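# Move six bottles from cart into fridge, close door

## Task

Carry all six bottles from the cart into the refrigerator so each one stands upright there, then close the refrigerator door completely. The task fails if a glass bottle drops any real distance, if the door is flung open or banged shut, or if the robot tips over or is left leaning. When finished, release everything and back the robot away.

## Robot and tools

ROBOT. TidyBot++: one mobile base (0.54 m long, 0.50 m wide, 0.38 m tall) on four driven casters, carrying a single seven-joint arm with a two-finger gripper. The shoulder sits 0.12 m ahead of the base centre and 0.68 m off the floor. Segments: upper arm 0.42 m, forearm 0.31 m, hand 0.31 m. Cameras: base_camera (644x364, pinhole) and wrist_camera (644x476, fisheye, looking along the hand). The arm begins folded, hand pointing down, poking up to 0.08 m past the base front.

FRAMES. Base frame: metres, origin on the floor below the base centre, x ahead, y to the left, z up. hand_pose is reported here as the midpoint between the finger pads; the hand's own z axis runs out along the fingers and the fingers close along its y axis. Odometry frame is the base frame as it was at scene start; base_odometry comes from wheel counts alone (slip counts as travel, drift of a few cm and degrees builds up). Heading is in rad, -3.142 to 3.142, left positive. base_tilt is in degrees, forward and right positive.

move runs one action; all its parts start together.
- base: object of relative offsets from where the base stands when the command starts, measured along its current axes. translate_m: metres, forward positive, -2 to 2. strafe_m: metres, left positive, -2 to 2. rotate_rad: radians, counter-clockwise from above positive, -6.3 to 6.3. A base move times out after 14 s.
- joints: absolute targets by name. joint_1_rad (any angle; positive turns the arm clockwise from above, opposite to heading), joint_2_rad (-2.249 to 2.249, shoulder, 0 = upper arm vertical, positive leans forward), joint_3_rad (any angle), joint_4_rad (-2.579 to 2.579, elbow, 0 = straight, with joint_3_rad at 3.14 negative bends forward), joint_5_rad (any angle), joint_6_rad (-2.099 to 2.099, wrist, with joint_3_rad 3.14 and joint_5_rad 0 negative tips the hand forward), joint_7_rad (any angle; hand down, positive is counter-clockwise from above, 1.57 puts fingers opening left/right), gripper_pos (0 fully open to 1 fully closed). Any-angle joints go the short way round, so send steps under half a turn. Done tolerances: ±0.039, ±0.097, ±0.061, ±0.061, ±0.114, ±0.114, ±0.096, ±0.03 respectively.
- target: a single list of seven numbers [x, y, z, qw, qx, qy, qz], an absolute hand pose in the base frame, position in metres then a quaternion. With target, joints may contain only gripper_pos.
- speeds: per-action caps: translate_m and strafe_m 0.05 to 0.5 m/s, rotate_rad 0.1 to 1.57 rad/s, gripper_pos 0.234 to 0.993 pos/s. If translating and strafing together, put the speed under one key only.
- cameras: list of base_camera, wrist_camera or all; omitted/null means all, [] means none.
- blocking: true or omitted waits until everything rests; false returns in about 0.5 s while motion continues (check with wait(0), line earlier move). A new move overrides only the parts it names.
wait: seconds 0 to 10, plus cameras; commands nothing new. stop: brakes every running motion (cameras optional). zoom_image: camera plus region [x0, y0, x1, y1] in pixels, at most 504 by 504, on the latest image of that camera. finished_scene: scene number; ends the scene for good.

RESULTS. move says done, or the worst status. base_status, joint_status, hand_status use: moving, done, off_target (rested away from target, may still push), contact_stop and time_out (uncommanded stops; old target dropped), not_followed (a check withheld the joints; joint command not followed or pose unreachable, with cause: for self-collision), torque_fault, limit_stop_at_motor_heat. hand_status done means within 10 mm and 2 degrees; most target moves end off_target within about 3 cm. hand_target is where the joint targets would put the hand. motor_effort is percent of maximum per motor, peak of the last action in brackets. on_its_own lists uncommanded behaviour. pictures gives image order. Warning lines: ARM HIT, MOTOR HOT, OVER-TEMPERATURE FAULT. A refused call, or an uncommanded stop or torque fault, cancels the remaining move, wait and finished_scene calls of that reply.

GRIPPER. Pad gap is roughly 85 x (1 - gripper_pos) mm. If an object halts the fingers, they lock and squeeze (about 100 N at the slowest speed, up to 130 N at default); gripper off_target then means something is held. done at 1 means nothing was grasped.

CORRECTIONS. To fix hand position, add (wanted - hand_pose) to the last target's x, y, z. To hold still after a target, resend hand_target, not hand_pose. Held loads make the arm sag; apply the same correction, and while holding never command a joint to its current reading. After a joints move, last command + (wanted - read) trims error. Camera images show the true hand place better than hand_pose.

REACH. A downward hand goes no higher than about 0.94 m, and only near the base. Avoid poses with the hand forward, low and close to the base: they land off and can hit the base, which nothing protects. The arm curves and may overshoot; it does not avoid furniture and keeps pushing when blocked. Unreachable poses wander up to 10 s and end time_out.

AVOID. Dropping bottles from height (lower them until resting, then open). Swinging the door fast: move it with slow base or arm speeds. Tipping: the robot can fall if the raised arm snags while driving or turning, if it reaches far out over nearby furniture, or swings sideways when stretched; backing off or pulling the arm in rights a lean. Torque faults (limits 104.5 N m joints 1-4, 51.3 N m joints 5-7) halt the arm 10 s. Long holding or stretched poses heat motors; at 75 °C the arm sinks. Do not grip hard on objects still resting on something or yank held items. Finish with the gripper open and the robot moved clear.

Each tool is called after "Call:" as name(argument=value, ...), one argument or row to a line, values as JSON.

## Session

Call:
move(
)

Scene clock: 0.00 s.
base_odometry: x=+0.000 y=+0.000 heading=+0.000
base_tilt: forward=-0.2 right=-0.1
base_status: not commanded
joint_positions: joint_1_rad=+0.008 joint_2_rad=-0.334 joint_3_rad=+3.169 joint_4_rad=-2.551 joint_5_rad=+0.020 joint_6_rad=-0.853 joint_7_rad=+1.548 gripper_pos=+0.000
joint_status: not commanded
motor_effort: joint_1_rad=+0 joint_2_rad=-2 joint_3_rad=+0 joint_4_rad=+12 joint_5_rad=-1 joint_6_rad=+1 joint_7_rad=+0
hand_pose: x=+0.2543 y=-0.0071 z=+0.5796 quat_wxyz=(+0.004, +0.999, -0.022, +0.035) (m; base frame)
hand_target: x=+0.2543 y=-0.0071 z=+0.5796 quat_wxyz=(+0.004, +0.999, -0.022, +0.035) (m; base frame)
hand_status: not commanded
pictures: base_camera, wrist_camera

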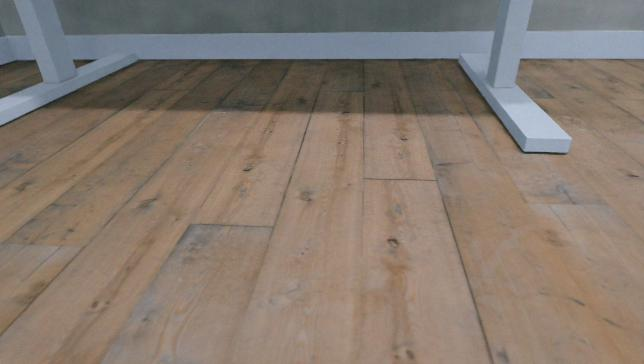

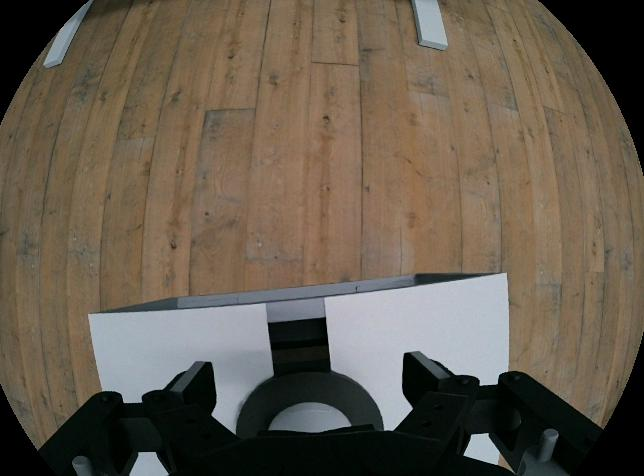

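Call:
move(
  joints={"joint_6_rad": 0.5},
)

Scene clock: 18.00 s.
move: done
base_odometry: x=+0.000 y=+0.000 heading=+0.000
base_tilt: forward=-0.1 right=-0.1
base_status: not commanded
joint_positions: joint_1_rad=+0.008 joint_2_rad=-0.334 joint_3_rad=+3.169 joint_4_rad=-2.551 joint_5_rad=+0.020 joint_6_rad=+0.449 joint_7_rad=+1.548 gripper_pos=+0.000
joint_status: all done
motor_effort: joint_1_rad=+0(1) joint_2_rad=-6(7) joint_3_rad=+0(1) joint_4_rad=+17(17) joint_5_rad=-1(1) joint_6_rad=+9(10) joint_7_rad=+0(0)
hand_pose: x=+0.5376 y=-0.0114 z=+0.8293 quat_wxyz=(+0.002, +0.773, -0.015, +0.634) (m; base frame)
hand_target: x=+0.5402 y=-0.0114 z=+0.8447 quat_wxyz=(+0.002, +0.757, -0.014, +0.653) (m; base frame)
hand_status: not commanded
pictures: base_camera, wrist_camera

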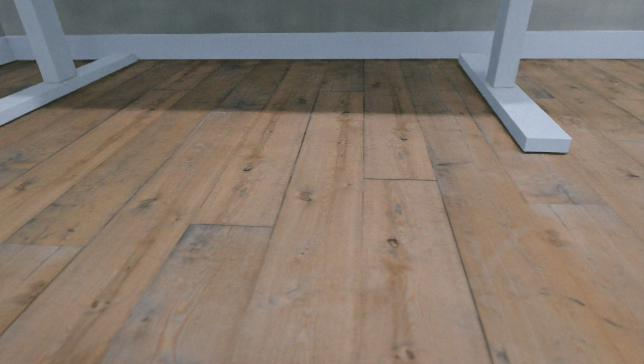

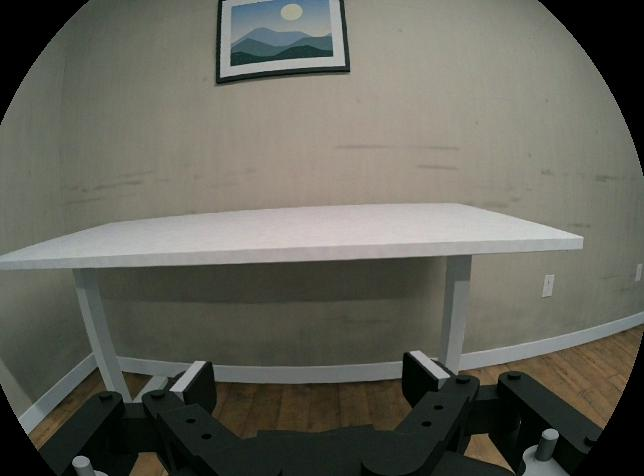

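Call:
move(
  base={"rotate_rad": -1.4},
)

Call:
move(
  base={"rotate_rad": -1.4},
)

Scene clock: 24.90 s.
move: done
base_odometry: x=+0.000 y=+0.000 heading=-1.400
base_tilt: forward=-0.2 right=-0.1
base_status: done
joint_positions: joint_1_rad=+0.008 joint_2_rad=-0.334 joint_3_rad=+3.169 joint_4_rad=-2.551 joint_5_rad=+0.020 joint_6_rad=+0.450 joint_7_rad=+1.548 gripper_pos=+0.000
joint_status: not commanded
motor_effort: joint_1_rad=+0(1) joint_2_rad=-7(8) joint_3_rad=-1(2) joint_4_rad=+17(17) joint_5_rad=-1(2) joint_6_rad=+10(10) joint_7_rad=+0(1)
hand_pose: x=+0.5376 y=-0.0115 z=+0.8295 quat_wxyz=(+0.003, +0.773, -0.015, +0.634) (m; base frame)
hand_target: x=+0.5402 y=-0.0114 z=+0.8447 quat_wxyz=(+0.002, +0.757, -0.014, +0.653) (m; base frame)
hand_status: not commanded
pictures: base_camera, wrist_camera

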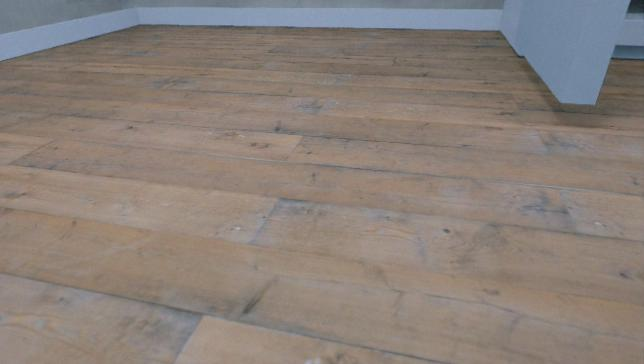

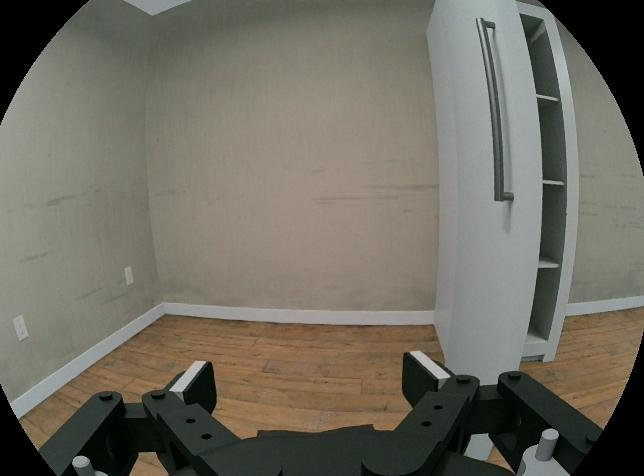

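Scene clock: 27.10 s.
move: done
base_odometry: x=+0.000 y=+0.000 heading=-2.799
base_tilt: forward=-0.1 right=-0.1
base_status: done
joint_positions: joint_1_rad=+0.008 joint_2_rad=-0.334 joint_3_rad=+3.169 joint_4_rad=-2.551 joint_5_rad=+0.020 joint_6_rad=+0.450 joint_7_rad=+1.548 gripper_pos=+0.000
joint_status: not commanded
motor_effort: joint_1_rad=+0(1) joint_2_rad=-7(8) joint_3_rad=+0(1) joint_4_rad=+17(17) joint_5_rad=-1(2) joint_6_rad=+9(10) joint_7_rad=+0(0)
hand_pose: x=+0.5376 y=-0.0116 z=+0.8295 quat_wxyz=(+0.003, +0.773, -0.015, +0.634) (m; base frame)
hand_target: x=+0.5402 y=-0.0114 z=+0.8447 quat_wxyz=(+0.002, +0.757, -0.014, +0.653) (m; base frame)
hand_status: not commanded
pictures: base_camera, wrist_camera

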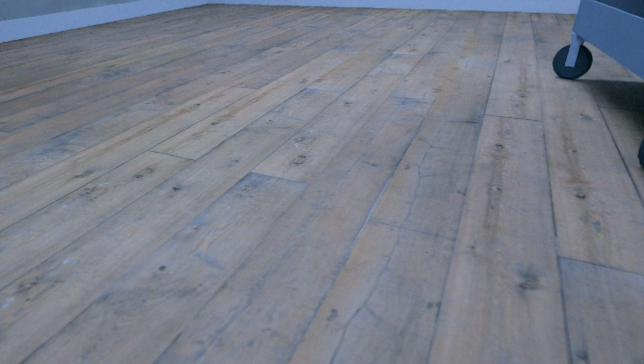

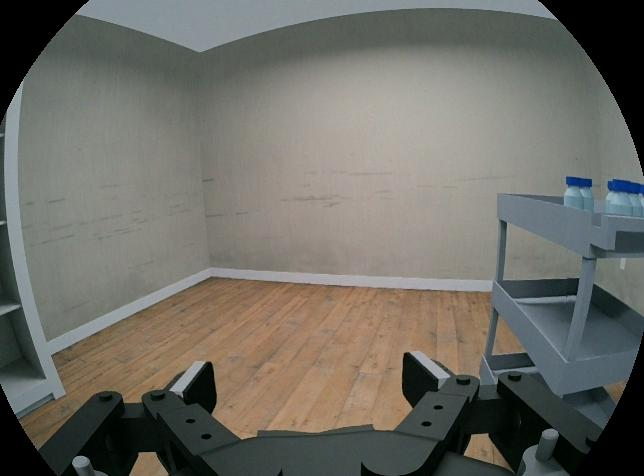

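Call:
move(
  base={"rotate_rad": 0.75},
)

Call:
move(
  base={"rotate_rad": -1.6},
)

Scene clock: 37.00 s.
move: done
base_odometry: x=+0.000 y=+0.000 heading=-2.050
base_tilt: forward=-0.1 right=-0.1
base_status: done
joint_positions: joint_1_rad=+0.008 joint_2_rad=-0.334 joint_3_rad=+3.169 joint_4_rad=-2.551 joint_5_rad=+0.020 joint_6_rad=+0.450 joint_7_rad=+1.548 gripper_pos=+0.000
joint_status: not commanded
motor_effort: joint_1_rad=+0(2) joint_2_rad=-6(8) joint_3_rad=-1(1) joint_4_rad=+17(17) joint_5_rad=-1(2) joint_6_rad=+10(10) joint_7_rad=+0(1)
hand_pose: x=+0.5376 y=-0.0115 z=+0.8295 quat_wxyz=(+0.002, +0.773, -0.015, +0.634) (m; base frame)
hand_target: x=+0.5402 y=-0.0114 z=+0.8447 quat_wxyz=(+0.002, +0.757, -0.014, +0.653) (m; base frame)
hand_status: not commanded
pictures: base_camera, wrist_camera

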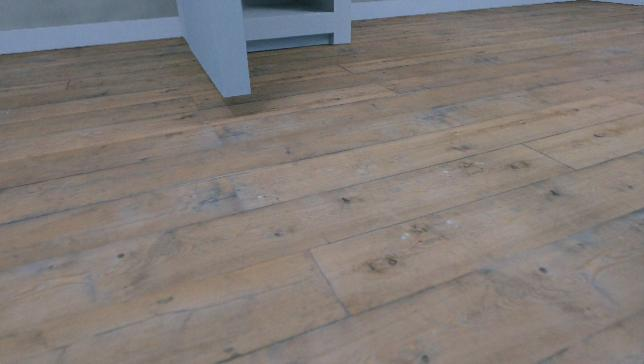

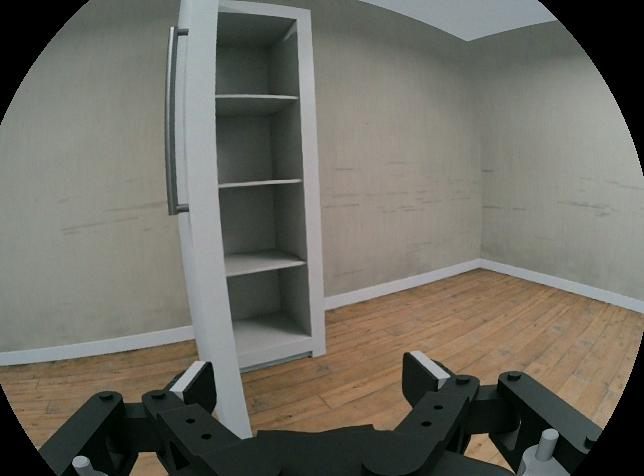

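Scene clock: 39.43 s.
move: done
base_odometry: x=+0.000 y=+0.000 heading=+2.633
base_tilt: forward=-0.2 right=-0.1
base_status: done
joint_positions: joint_1_rad=+0.008 joint_2_rad=-0.334 joint_3_rad=+3.169 joint_4_rad=-2.551 joint_5_rad=+0.020 joint_6_rad=+0.450 joint_7_rad=+1.548 gripper_pos=+0.000
joint_status: not commanded
motor_effort: joint_1_rad=-1(1) joint_2_rad=-7(8) joint_3_rad=-1(1) joint_4_rad=+17(17) joint_5_rad=-1(1) joint_6_rad=+9(10) joint_7_rad=+0(1)
hand_pose: x=+0.5376 y=-0.0116 z=+0.8295 quat_wxyz=(+0.003, +0.773, -0.015, +0.634) (m; base frame)
hand_target: x=+0.5402 y=-0.0114 z=+0.8447 quat_wxyz=(+0.002, +0.757, -0.014, +0.653) (m; base frame)
hand_status: not commanded
pictures: base_camera, wrist_camera

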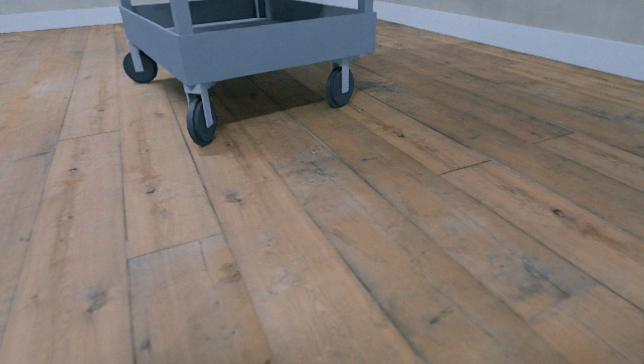

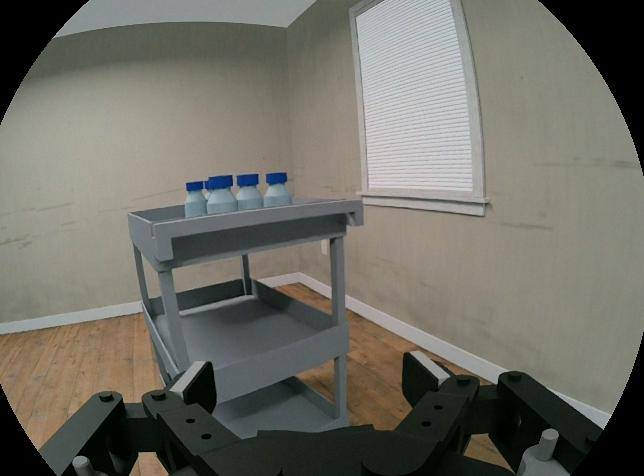

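Call:
zoom_image(
  camera="wrist_camera",
  region=[110, 140, 390, 300],
)

Scaled by 1.800.

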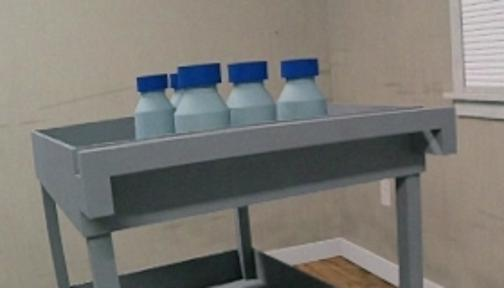

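Call:
move(
  base={"rotate_rad": 0.509, "translate_m": 0.185, "strafe_m": -0.332},
  joints={"joint_1_rad": 0.0, "joint_2_rad": 0.0, "joint_3_rad": 3.1416, "joint_4_rad": -0.785, "joint_5_rad": 0.0, "joint_6_rad": -1.571, "joint_7_rad": 1.5708},
)

Scene clock: 257.27 s.
move: done
base_odometry: x=+0.000 y=+0.380 heading=-3.140
base_tilt: forward=-0.1 right=-0.1
base_status: done
joint_positions: joint_1_rad=+0.008 joint_2_rad=-0.036 joint_3_rad=+3.161 joint_4_rad=-0.804 joint_5_rad=+0.020 joint_6_rad=-1.522 joint_7_rad=+1.548 gripper_pos=+0.000
joint_status: all done
motor_effort: joint_1_rad=+0(2) joint_2_rad=-14(16) joint_3_rad=+0(3) joint_4_rad=+14(21) joint_5_rad=-1(2) joint_6_rad=+7(10) joint_7_rad=+0(2)
hand_pose: x=+0.5565 y=-0.0172 z=+1.1232 quat_wxyz=(+0.010, +0.910, -0.027, +0.413) (m; base frame)
hand_target: x=+0.5614 y=+0.0014 z=+1.1049 quat_wxyz=(+0.000, +0.924, +0.000, +0.383) (m; base frame)
hand_status: not commanded
pictures: base_camera, wrist_camera

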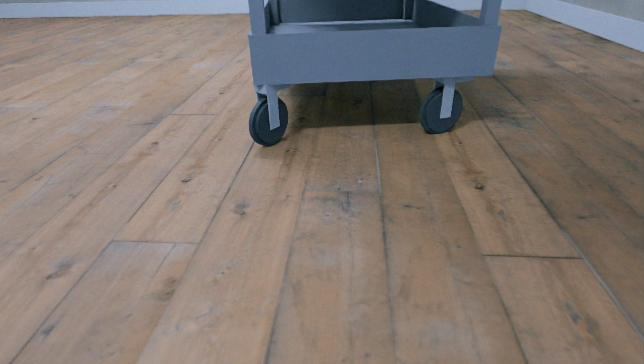

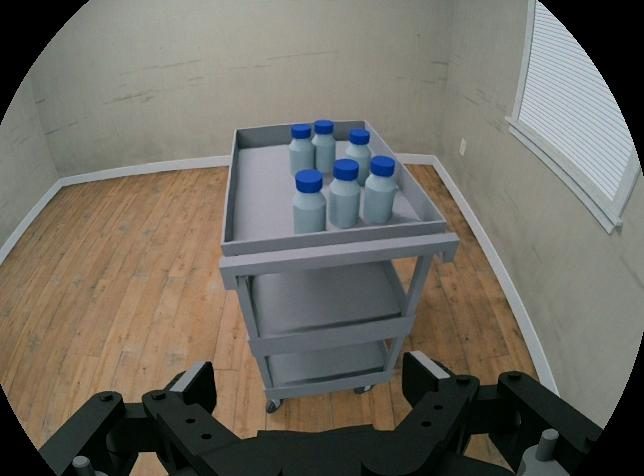

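Call:
zoom_image(
  camera="wrist_camera",
  region=[210, 110, 470, 290],
)

Scaled by 1.938.

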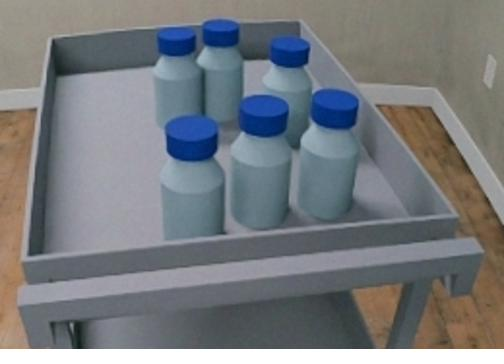

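Call:
move(
  joints={"joint_1_rad": -0.02, "joint_3_rad": 3.11, "joint_5_rad": -0.03, "joint_6_rad": 0.0, "joint_7_rad": 1.6},
  cameras=[],
)

Call:
move(
  joints={"joint_2_rad": 0.432, "joint_4_rad": -1.408, "joint_6_rad": 0.095, "gripper_pos": 0.0},
)

Scene clock: 493.27 s.
move: done
base_odometry: x=+0.000 y=+0.380 heading=-3.140
base_tilt: forward=-0.1 right=-0.1
base_status: not commanded
joint_positions: joint_1_rad=-0.004 joint_2_rad=-0.029 joint_3_rad=+3.130 joint_4_rad=-0.794 joint_5_rad=+0.020 joint_6_rad=-0.049 joint_7_rad=+1.550 gripper_pos=+0.000
joint_status: all done
motor_effort: joint_1_rad=-1(2) joint_2_rad=-14(16) joint_3_rad=-1(1) joint_4_rad=+14(16) joint_5_rad=-1(2) joint_6_rad=+6(11) joint_7_rad=+0(1)
hand_pose: x=+0.5505 y=+0.0083 z=+1.5429 quat_wxyz=(-0.007, +0.396, +0.003, +0.918) (m; base frame)
hand_target: x=+0.5602 y=+0.0242 z=+1.5452 quat_wxyz=(-0.024, +0.382, +0.010, +0.924) (m; base frame)
hand_status: not commanded
pictures: none
No camera images: "cameras" was empty.

Scene clock: 495.27 s.
move: done
base_odometry: x=+0.000 y=+0.380 heading=-3.140
base_tilt: forward=-0.1 right=-0.1
base_status: not commanded
joint_positions: joint_1_rad=-0.004 joint_2_rad=+0.401 joint_3_rad=+3.130 joint_4_rad=-1.379 joint_5_rad=+0.020 joint_6_rad=+0.042 joint_7_rad=+1.550 gripper_pos=+0.000
joint_status: all done
motor_effort: joint_1_rad=-1(1) joint_2_rad=-33(40) joint_3_rad=-1(1) joint_4_rad=+20(23) joint_5_rad=-1(1) joint_6_rad=+10(12) joint_7_rad=+0(0)
hand_pose: x=+0.8974 y=+0.0122 z=+0.9522 quat_wxyz=(-0.007, +0.764, +0.004, +0.646) (m; base frame)
hand_target: x=+0.9036 y=+0.0355 z=+0.9266 quat_wxyz=(-0.020, +0.766, +0.013, +0.643) (m; base frame)
hand_status: not commanded
pictures: base_camera, wrist_camera

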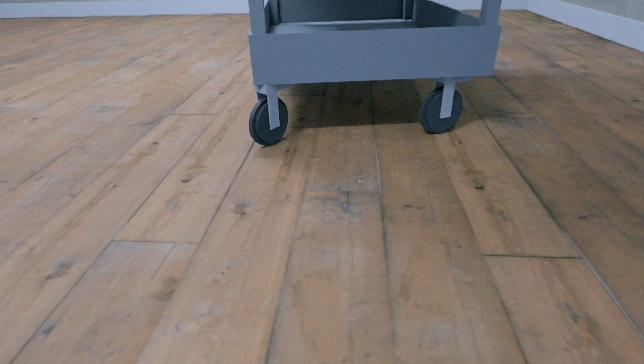

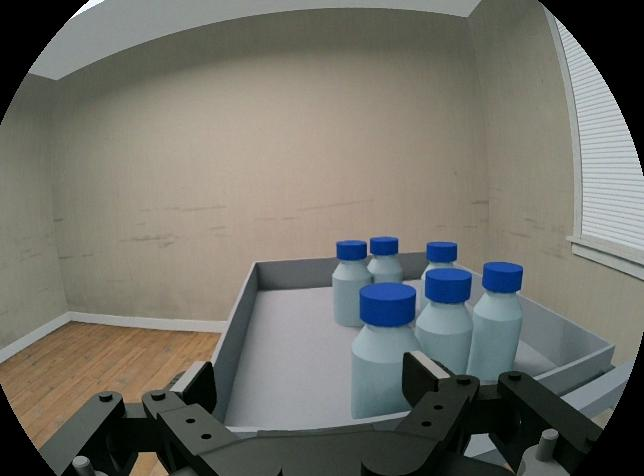

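Call:
move(
  base={"translate_m": 0.06, "strafe_m": -0.08},
  joints={"joint_2_rad": 0.47, "joint_4_rad": -1.46, "joint_6_rad": 0.175},
  cameras=["wrist_camera"],
)

Scene clock: 551.23 s.
move: done
base_odometry: x=-0.060 y=+0.460 heading=-3.140
base_tilt: forward=-0.1 right=-0.1
base_status: done
joint_positions: joint_1_rad=-0.013 joint_2_rad=+0.428 joint_3_rad=+3.121 joint_4_rad=-1.429 joint_5_rad=+0.020 joint_6_rad=+0.125 joint_7_rad=+1.550 gripper_pos=+0.000
joint_status: all done
motor_effort: joint_1_rad=+0(4) joint_2_rad=-34(37) joint_3_rad=-1(3) joint_4_rad=+19(21) joint_5_rad=-1(1) joint_6_rad=+8(11) joint_7_rad=+0(0)
hand_pose: x=+0.9019 y=+0.0248 z=+0.9255 quat_wxyz=(-0.015, +0.762, +0.010, +0.647) (m; base frame)
hand_target: x=+0.9087 y=+0.0348 z=+0.8897 quat_wxyz=(-0.019, +0.769, +0.012, +0.639) (m; base frame)
hand_status: not commanded
pictures: wrist_camera

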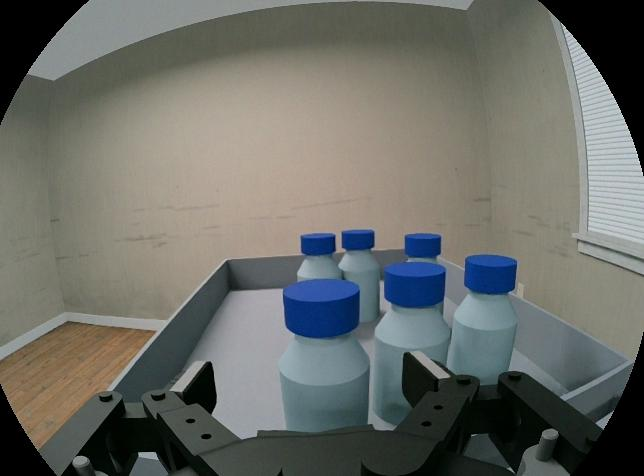

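Call:
zoom_image(
  camera="wrist_camera",
  region=[260, 220, 540, 440],
)

Scaled by 1.800.

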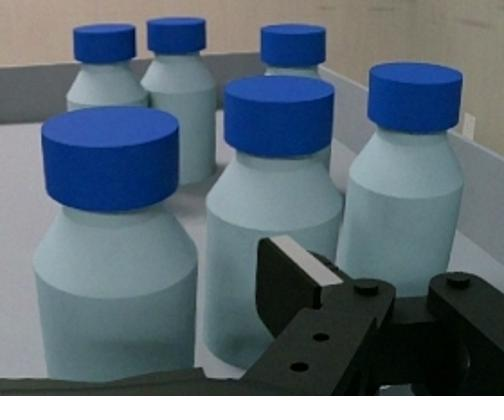

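Call:
move(
  base={"translate_m": 0.05},
  cameras=["wrist_camera"],
)

Call:
zoom_image(
  camera="wrist_camera",
  region=[190, 220, 470, 440],
)

Scene clock: 696.50 s.
move: done
base_odometry: x=-0.110 y=+0.460 heading=-3.140
base_tilt: forward=-0.1 right=-0.1
base_status: done
joint_positions: joint_1_rad=-0.013 joint_2_rad=+0.432 joint_3_rad=+3.121 joint_4_rad=-1.430 joint_5_rad=+0.020 joint_6_rad=+0.126 joint_7_rad=+1.550 gripper_pos=+0.000
joint_status: not commanded
motor_effort: joint_1_rad=-1(1) joint_2_rad=-34(37) joint_3_rad=-1(1) joint_4_rad=+19(20) joint_5_rad=-1(1) joint_6_rad=+9(10) joint_7_rad=+0(0)
hand_pose: x=+0.9028 y=+0.0248 z=+0.9224 quat_wxyz=(-0.015, +0.763, +0.010, +0.646) (m; base frame)
hand_target: x=+0.9087 y=+0.0348 z=+0.8897 quat_wxyz=(-0.019, +0.769, +0.012, +0.639) (m; base frame)
hand_status: not commanded
pictures: wrist_camera

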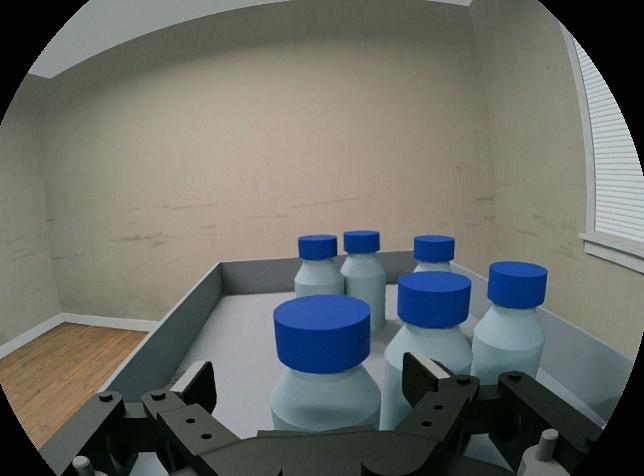

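Scaled by 1.800.

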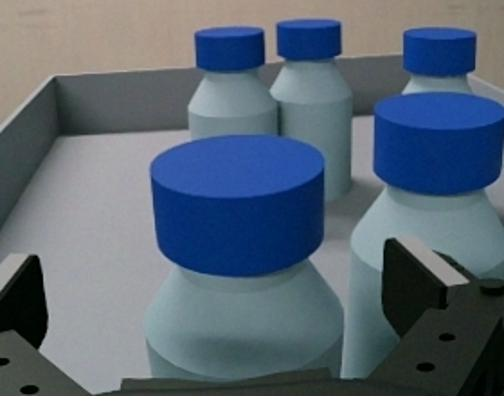

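Call:
move(
  joints={"joint_6_rad": 0.075},
  base={"translate_m": 0.028, "strafe_m": -0.004},
  cameras=["wrist_camera"],
)

Call:
zoom_image(
  camera="wrist_camera",
  region=[190, 240, 470, 460],
)

Scene clock: 729.20 s.
move: done
base_odometry: x=-0.138 y=+0.464 heading=-3.140
base_tilt: forward=-0.1 right=-0.1
base_status: done
joint_positions: joint_1_rad=-0.013 joint_2_rad=+0.440 joint_3_rad=+3.121 joint_4_rad=-1.432 joint_5_rad=+0.020 joint_6_rad=+0.070 joint_7_rad=+1.550 gripper_pos=+0.000
joint_status: all done
motor_effort: joint_1_rad=+0(2) joint_2_rad=-35(38) joint_3_rad=-1(2) joint_4_rad=+19(21) joint_5_rad=-1(1) joint_6_rad=+10(10) joint_7_rad=+0(0)
hand_pose: x=+0.9008 y=+0.0247 z=+0.8982 quat_wxyz=(-0.014, +0.784, +0.010, +0.621) (m; base frame)
hand_target: x=+0.9015 y=+0.0358 z=+0.8595 quat_wxyz=(-0.019, +0.800, +0.014, +0.600) (m; base frame)
hand_status: not commanded
pictures: wrist_camera

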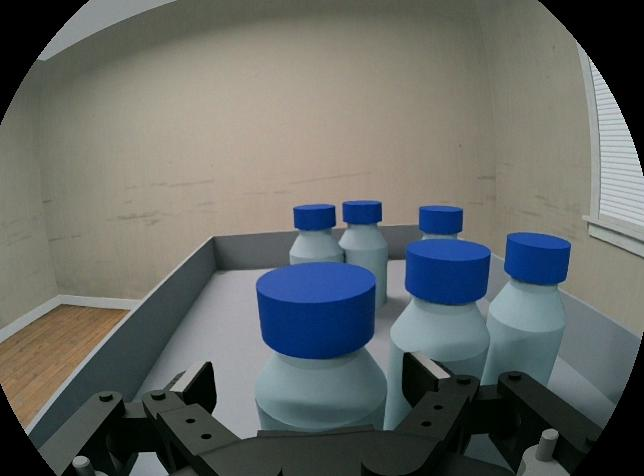

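Scaled by 1.800.

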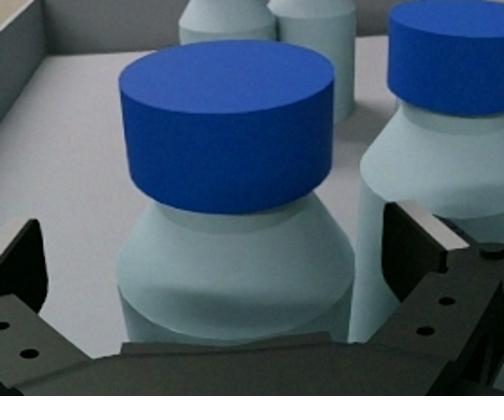

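Call:
move(
  joints={"joint_4_rad": -1.38, "joint_6_rad": 0.155},
  cameras=["wrist_camera"],
)

Call:
zoom_image(
  camera="wrist_camera",
  region=[190, 240, 470, 460],
)

Scene clock: 756.43 s.
move: done
base_odometry: x=-0.138 y=+0.464 heading=-3.140
base_tilt: forward=-0.1 right=-0.1
base_status: not commanded
joint_positions: joint_1_rad=-0.013 joint_2_rad=+0.440 joint_3_rad=+3.121 joint_4_rad=-1.389 joint_5_rad=+0.020 joint_6_rad=+0.112 joint_7_rad=+1.550 gripper_pos=+0.000
joint_status: all done
motor_effort: joint_1_rad=-1(1) joint_2_rad=-35(37) joint_3_rad=-1(1) joint_4_rad=+19(21) joint_5_rad=-1(1) joint_6_rad=+9(10) joint_7_rad=+0(0)
hand_pose: x=+0.9095 y=+0.0249 z=+0.9374 quat_wxyz=(-0.015, +0.757, +0.009, +0.654) (m; base frame)
hand_target: x=+0.9195 y=+0.0349 z=+0.9320 quat_wxyz=(-0.020, +0.750, +0.012, +0.662) (m; base frame)
hand_status: not commanded
pictures: wrist_camera

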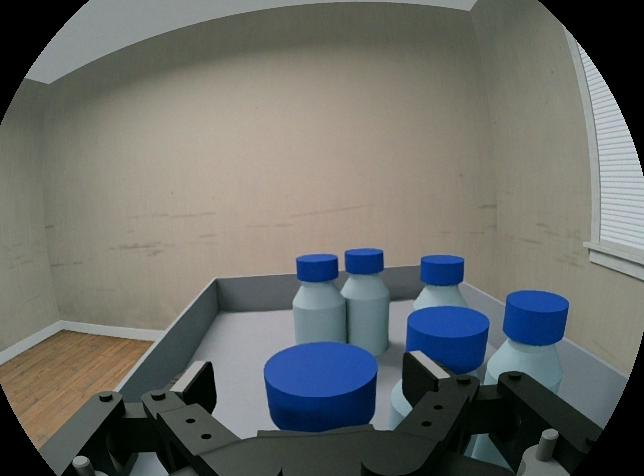

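Scaled by 1.800.

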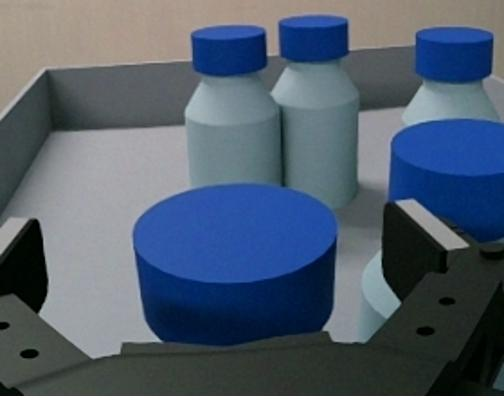

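Call:
move(
  joints={"joint_4_rad": -1.432},
  cameras=["wrist_camera"],
)

Call:
zoom_image(
  camera="wrist_camera",
  region=[190, 240, 470, 460],
)

Scene clock: 780.47 s.
move: done
base_odometry: x=-0.138 y=+0.464 heading=-3.140
base_tilt: forward=-0.1 right=-0.1
base_status: not commanded
joint_positions: joint_1_rad=-0.013 joint_2_rad=+0.440 joint_3_rad=+3.121 joint_4_rad=-1.409 joint_5_rad=+0.020 joint_6_rad=+0.112 joint_7_rad=+1.550 gripper_pos=+0.000
joint_status: all done
motor_effort: joint_1_rad=+0(1) joint_2_rad=-35(36) joint_3_rad=-1(1) joint_4_rad=+19(20) joint_5_rad=-1(1) joint_6_rad=+9(10) joint_7_rad=+0(0)
hand_pose: x=+0.9068 y=+0.0249 z=+0.9249 quat_wxyz=(-0.015, +0.763, +0.010, +0.646) (m; base frame)
hand_target: x=+0.9122 y=+0.0350 z=+0.9005 quat_wxyz=(-0.019, +0.766, +0.012, +0.642) (m; base frame)
hand_status: not commanded
pictures: wrist_camera

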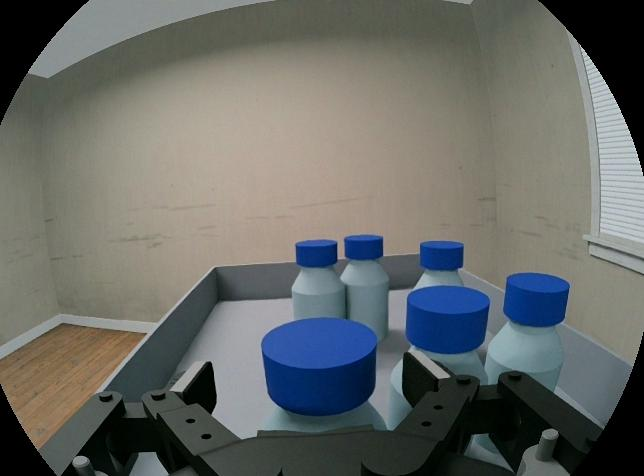

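Scaled by 1.800.

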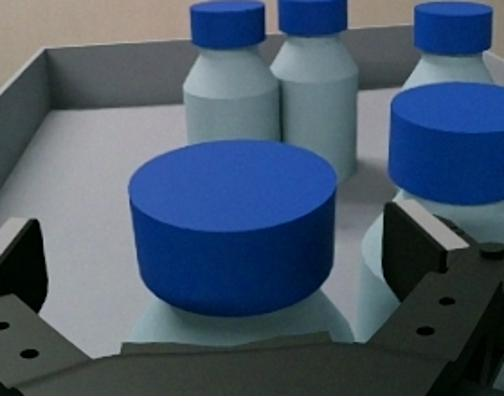

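Call:
move(
  joints={"gripper_pos": 0.38},
  speeds={"gripper_pos": 0.3},
  cameras=["wrist_camera"],
)

Call:
zoom_image(
  camera="wrist_camera",
  region=[190, 240, 470, 460],
)

Scene clock: 795.37 s.
move: done
base_odometry: x=-0.138 y=+0.464 heading=-3.140
base_tilt: forward=-0.1 right=-0.1
base_status: not commanded
joint_positions: joint_1_rad=-0.012 joint_2_rad=+0.440 joint_3_rad=+3.121 joint_4_rad=-1.409 joint_5_rad=+0.020 joint_6_rad=+0.112 joint_7_rad=+1.550 gripper_pos=+0.379
joint_status: all done
motor_effort: joint_1_rad=-2(3) joint_2_rad=-34(35) joint_3_rad=-2(3) joint_4_rad=+19(20) joint_5_rad=-1(1) joint_6_rad=+9(10) joint_7_rad=+0(1)
hand_pose: x=+0.9068 y=+0.0247 z=+0.9249 quat_wxyz=(-0.015, +0.763, +0.009, +0.646) (m; base frame)
hand_target: x=+0.9122 y=+0.0350 z=+0.9005 quat_wxyz=(-0.019, +0.766, +0.012, +0.642) (m; base frame)
hand_status: not commanded
pictures: wrist_camera

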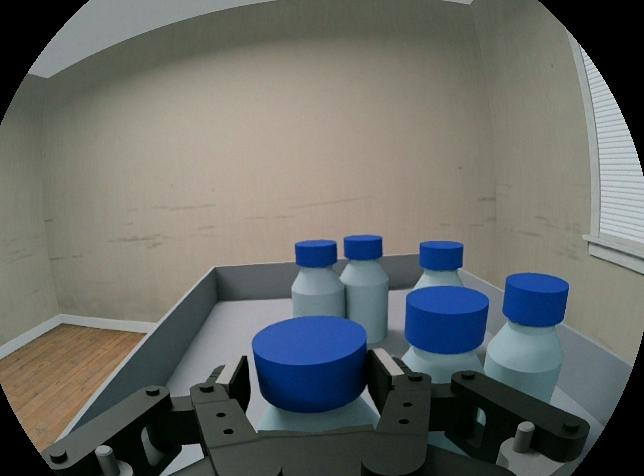

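Scaled by 1.800.

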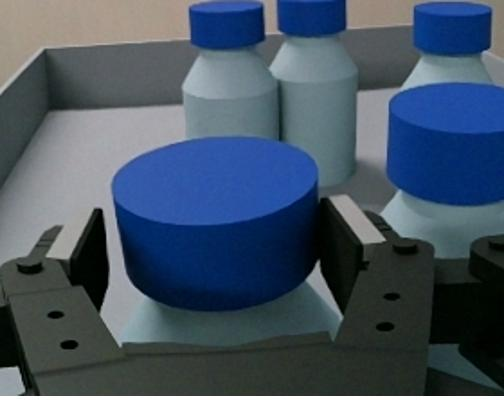

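Call:
move(
  joints={"gripper_pos": 0.41},
  speeds={"gripper_pos": 0.234},
  cameras=["wrist_camera"],
)

Call:
zoom_image(
  camera="wrist_camera",
  region=[190, 240, 470, 460],
)

Scene clock: 805.20 s.
move: done
base_odometry: x=-0.138 y=+0.464 heading=-3.140
base_tilt: forward=-0.1 right=-0.1
base_status: not commanded
joint_positions: joint_1_rad=-0.012 joint_2_rad=+0.440 joint_3_rad=+3.121 joint_4_rad=-1.409 joint_5_rad=+0.020 joint_6_rad=+0.112 joint_7_rad=+1.550 gripper_pos=+0.411
joint_status: all done
motor_effort: joint_1_rad=-2(3) joint_2_rad=-33(34) joint_3_rad=-2(3) joint_4_rad=+18(19) joint_5_rad=-1(1) joint_6_rad=+8(10) joint_7_rad=+0(0)
hand_pose: x=+0.9068 y=+0.0247 z=+0.9249 quat_wxyz=(-0.015, +0.763, +0.009, +0.646) (m; base frame)
hand_target: x=+0.9122 y=+0.0350 z=+0.9005 quat_wxyz=(-0.019, +0.766, +0.012, +0.642) (m; base frame)
hand_status: not commanded
pictures: wrist_camera

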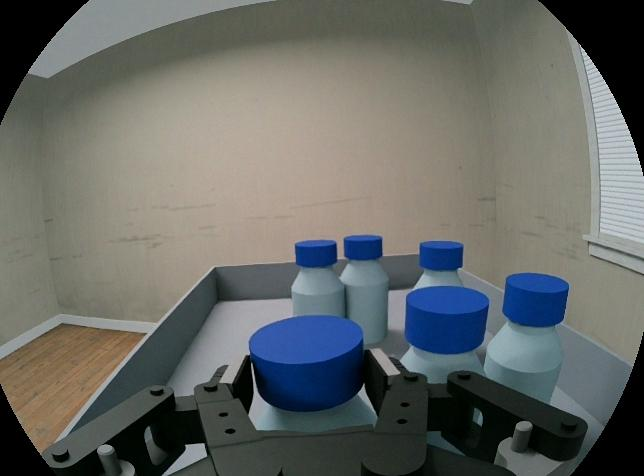

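Scaled by 1.800.

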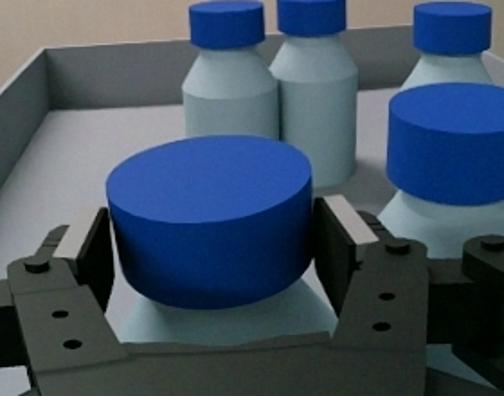

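Call:
move(
  joints={"gripper_pos": 0.43},
  speeds={"gripper_pos": 0.234},
  cameras=["wrist_camera"],
)

Call:
zoom_image(
  camera="wrist_camera",
  region=[190, 240, 470, 460],
)

Scene clock: 813.00 s.
move: done
base_odometry: x=-0.138 y=+0.464 heading=-3.140
base_tilt: forward=-0.1 right=-0.1
base_status: not commanded
joint_positions: joint_1_rad=-0.012 joint_2_rad=+0.440 joint_3_rad=+3.121 joint_4_rad=-1.409 joint_5_rad=+0.020 joint_6_rad=+0.113 joint_7_rad=+1.550 gripper_pos=+0.427
joint_status: all done
motor_effort: joint_1_rad=-2(4) joint_2_rad=-34(35) joint_3_rad=-2(3) joint_4_rad=+19(20) joint_5_rad=-1(1) joint_6_rad=+9(10) joint_7_rad=+0(1)
hand_pose: x=+0.9068 y=+0.0247 z=+0.9249 quat_wxyz=(-0.015, +0.763, +0.010, +0.646) (m; base frame)
hand_target: x=+0.9122 y=+0.0350 z=+0.9005 quat_wxyz=(-0.019, +0.766, +0.012, +0.642) (m; base frame)
hand_status: not commanded
pictures: wrist_camera

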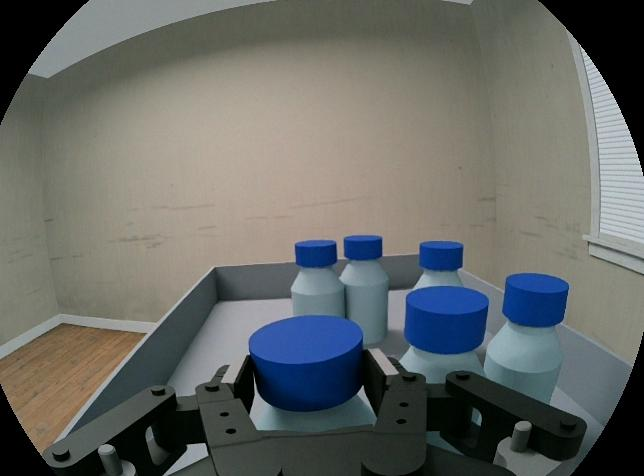

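Scaled by 1.800.

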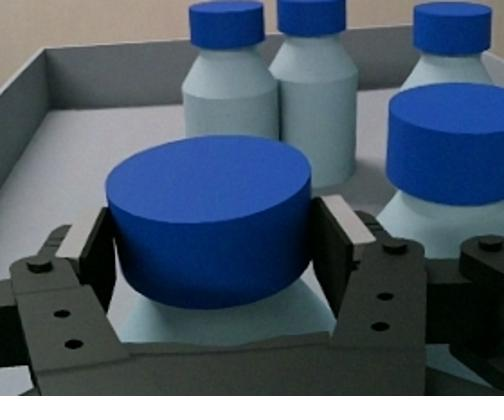

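Call:
move(
  joints={"gripper_pos": 0.44},
  speeds={"gripper_pos": 0.234},
  cameras=[],
)

Call:
move(
  joints={"joint_2_rad": 0.42, "joint_4_rad": -1.3, "joint_6_rad": -0.01},
  cameras=["wrist_camera"],
)

Scene clock: 829.33 s.
move: done
base_odometry: x=-0.138 y=+0.464 heading=-3.140
base_tilt: forward=-0.1 right=-0.1
base_status: not commanded
joint_positions: joint_1_rad=-0.012 joint_2_rad=+0.440 joint_3_rad=+3.121 joint_4_rad=-1.409 joint_5_rad=+0.020 joint_6_rad=+0.113 joint_7_rad=+1.550 gripper_pos=+0.436
joint_status: all done
motor_effort: joint_1_rad=-3(3) joint_2_rad=-33(34) joint_3_rad=-3(3) joint_4_rad=+18(19) joint_5_rad=-1(1) joint_6_rad=+8(9) joint_7_rad=+0(0)
hand_pose: x=+0.9068 y=+0.0247 z=+0.9250 quat_wxyz=(-0.015, +0.763, +0.010, +0.646) (m; base frame)
hand_target: x=+0.9122 y=+0.0350 z=+0.9005 quat_wxyz=(-0.019, +0.766, +0.012, +0.642) (m; base frame)
hand_status: not commanded
pictures: none
No camera images: "cameras" was empty.

Scene clock: 830.33 s.
move: done
base_odometry: x=-0.138 y=+0.464 heading=-3.140
base_tilt: forward=-0.1 right=-0.1
base_status: not commanded
joint_positions: joint_1_rad=-0.013 joint_2_rad=+0.440 joint_3_rad=+3.121 joint_4_rad=-1.349 joint_5_rad=+0.020 joint_6_rad=+0.004 joint_7_rad=+1.550 gripper_pos=+0.437
joint_status: all done
motor_effort: joint_1_rad=-1(3) joint_2_rad=-41(42) joint_3_rad=-1(3) joint_4_rad=+24(25) joint_5_rad=-1(1) joint_6_rad=+14(15) joint_7_rad=+0(0)
hand_pose: x=+0.9086 y=+0.0241 z=+0.9282 quat_wxyz=(-0.013, +0.779, +0.009, +0.627) (m; base frame)
hand_target: x=+0.9076 y=+0.0363 z=+0.9702 quat_wxyz=(-0.021, +0.761, +0.014, +0.648) (m; base frame)
hand_status: not commanded
pictures: wrist_camera

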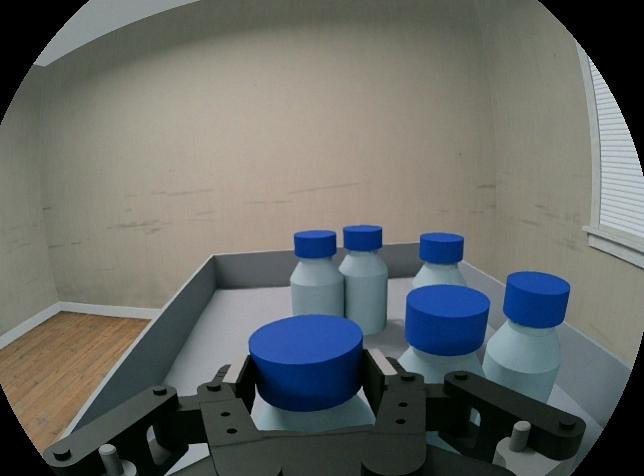

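Call:
move(
  joints={"joint_2_rad": 0.39, "joint_4_rad": -1.11, "joint_6_rad": -0.15},
  cameras=["wrist_camera"],
)

Scene clock: 841.07 s.
move: done
base_odometry: x=-0.138 y=+0.464 heading=-3.140
base_tilt: forward=-0.1 right=-0.1
base_status: not commanded
joint_positions: joint_1_rad=-0.013 joint_2_rad=+0.440 joint_3_rad=+3.121 joint_4_rad=-1.153 joint_5_rad=+0.020 joint_6_rad=-0.127 joint_7_rad=+1.550 gripper_pos=+0.437
joint_status: all done
motor_effort: joint_1_rad=-1(1) joint_2_rad=-43(44) joint_3_rad=-1(1) joint_4_rad=+25(27) joint_5_rad=-1(1) joint_6_rad=+14(15) joint_7_rad=+0(0)
hand_pose: x=+0.9197 y=+0.0229 z=+1.0092 quat_wxyz=(-0.013, +0.758, +0.008, +0.652) (m; base frame)
hand_target: x=+0.9016 y=+0.0367 z=+1.0689 quat_wxyz=(-0.023, +0.734, +0.015, +0.678) (m; base frame)
hand_status: not commanded
pictures: wrist_camera

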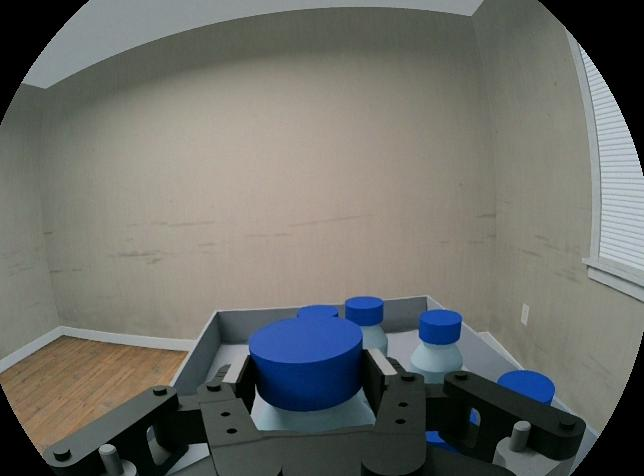

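Call:
move(
  base={"translate_m": -0.28},
  joints={"joint_2_rad": 0.39, "joint_4_rad": -1.07, "joint_6_rad": -0.16},
  cameras=["wrist_camera"],
)

Call:
move(
  base={"translate_m": 0.822, "strafe_m": 1.164, "rotate_rad": 1.57},
  speeds={"rotate_rad": 0.8},
  joints={"joint_2_rad": -0.327, "joint_4_rad": -1.95, "joint_6_rad": -0.03},
)

Scene clock: 897.97 s.
move: done
base_odometry: x=+0.142 y=+0.465 heading=-3.140
base_tilt: forward=-0.1 right=-0.1
base_status: done
joint_positions: joint_1_rad=-0.014 joint_2_rad=+0.407 joint_3_rad=+3.121 joint_4_rad=-1.085 joint_5_rad=+0.020 joint_6_rad=-0.140 joint_7_rad=+1.550 gripper_pos=+0.437
joint_status: all done
motor_effort: joint_1_rad=-1(2) joint_2_rad=-35(46) joint_3_rad=-1(2) joint_4_rad=+20(26) joint_5_rad=-1(1) joint_6_rad=+10(16) joint_7_rad=+0(0)
hand_pose: x=+0.9089 y=+0.0236 z=+1.0743 quat_wxyz=(-0.014, +0.728, +0.008, +0.685) (m; base frame)
hand_target: x=+0.9011 y=+0.0365 z=+1.0907 quat_wxyz=(-0.023, +0.724, +0.015, +0.689) (m; base frame)
hand_status: not commanded
pictures: wrist_camera

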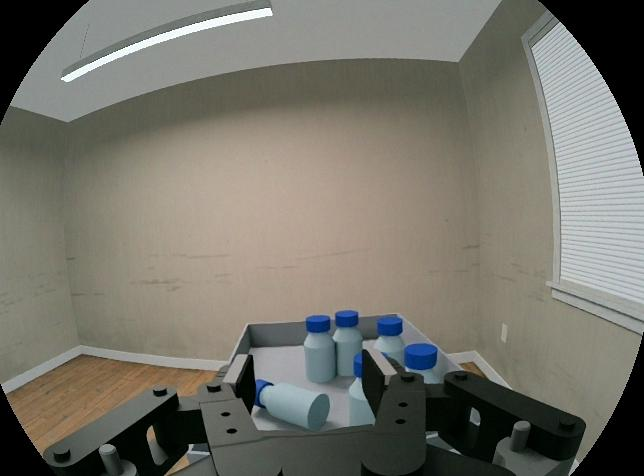

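Scene clock: 902.20 s.
move: done
base_odometry: x=-0.678 y=-0.701 heading=-1.569
base_tilt: forward=-0.1 right=-0.1
base_status: done
joint_positions: joint_1_rad=-0.015 joint_2_rad=-0.301 joint_3_rad=+3.118 joint_4_rad=-1.915 joint_5_rad=+0.020 joint_6_rad=-0.081 joint_7_rad=+1.550 gripper_pos=+0.437
joint_status: all done
motor_effort: joint_1_rad=+0(7) joint_2_rad=-11(37) joint_3_rad=+0(5) joint_4_rad=+20(21) joint_5_rad=-1(1) joint_6_rad=+9(11) joint_7_rad=+0(1)
hand_pose: x=+0.6165 y=+0.0220 z=+1.0311 quat_wxyz=(-0.009, +0.750, +0.016, +0.662) (m; base frame)
hand_target: x=+0.6069 y=+0.0296 z=+1.0381 quat_wxyz=(-0.014, +0.735, +0.022, +0.677) (m; base frame)
hand_status: not commanded
pictures: base_camera, wrist_camera

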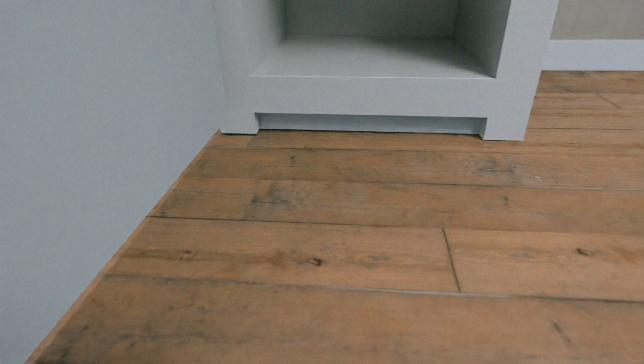

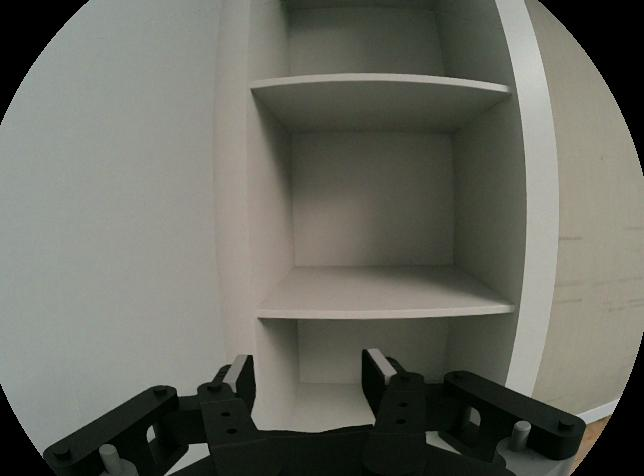

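Call:
move(
  base={"translate_m": -1.131, "strafe_m": 0.628, "rotate_rad": -1.45},
  speeds={"rotate_rad": 0.9},
  joints={"joint_2_rad": 0.0, "joint_4_rad": -0.785, "joint_6_rad": -1.571, "gripper_pos": 0.0},
)

Call:
zoom_image(
  camera="wrist_camera",
  region=[200, 110, 480, 310],
)

Scene clock: 1020.40 s.
move: done
base_odometry: x=-0.052 y=+0.431 heading=-3.019
base_tilt: forward=-0.1 right=-0.1
base_status: done
joint_positions: joint_1_rad=-0.017 joint_2_rad=-0.028 joint_3_rad=+3.115 joint_4_rad=-0.803 joint_5_rad=+0.017 joint_6_rad=-1.525 joint_7_rad=+1.550 gripper_pos=+0.000
joint_status: all done
motor_effort: joint_1_rad=-1(2) joint_2_rad=-14(17) joint_3_rad=+0(2) joint_4_rad=+14(21) joint_5_rad=-1(2) joint_6_rad=+7(10) joint_7_rad=+0(1)
hand_pose: x=+0.5585 y=+0.0153 z=+1.1198 quat_wxyz=(-0.005, +0.913, +0.007, +0.409) (m; base frame)
hand_target: x=+0.5598 y=+0.0335 z=+1.1050 quat_wxyz=(-0.018, +0.923, +0.043, +0.383) (m; base frame)
hand_status: not commanded
pictures: base_camera, wrist_camera

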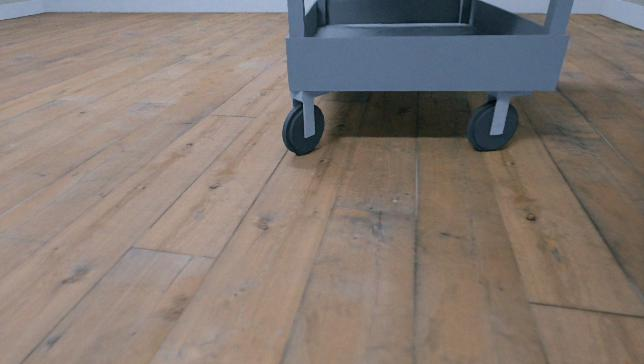

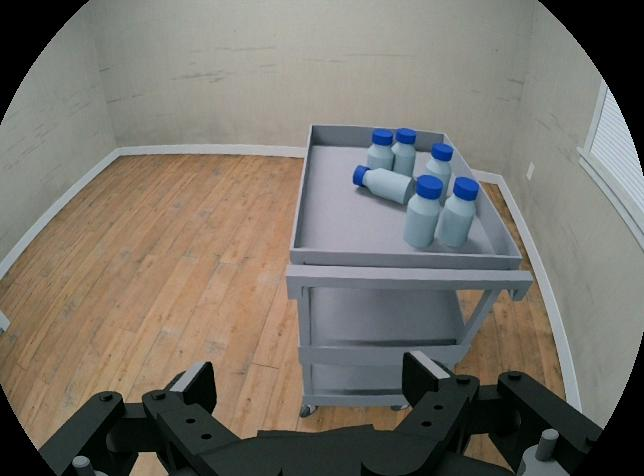

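Scaled by 1.800.

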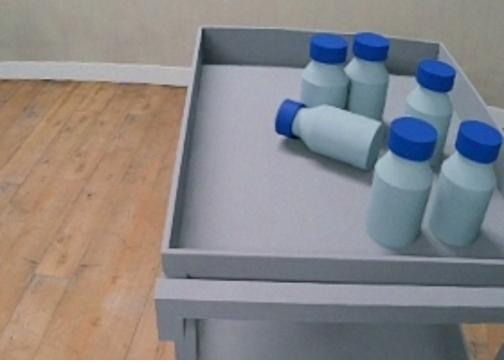

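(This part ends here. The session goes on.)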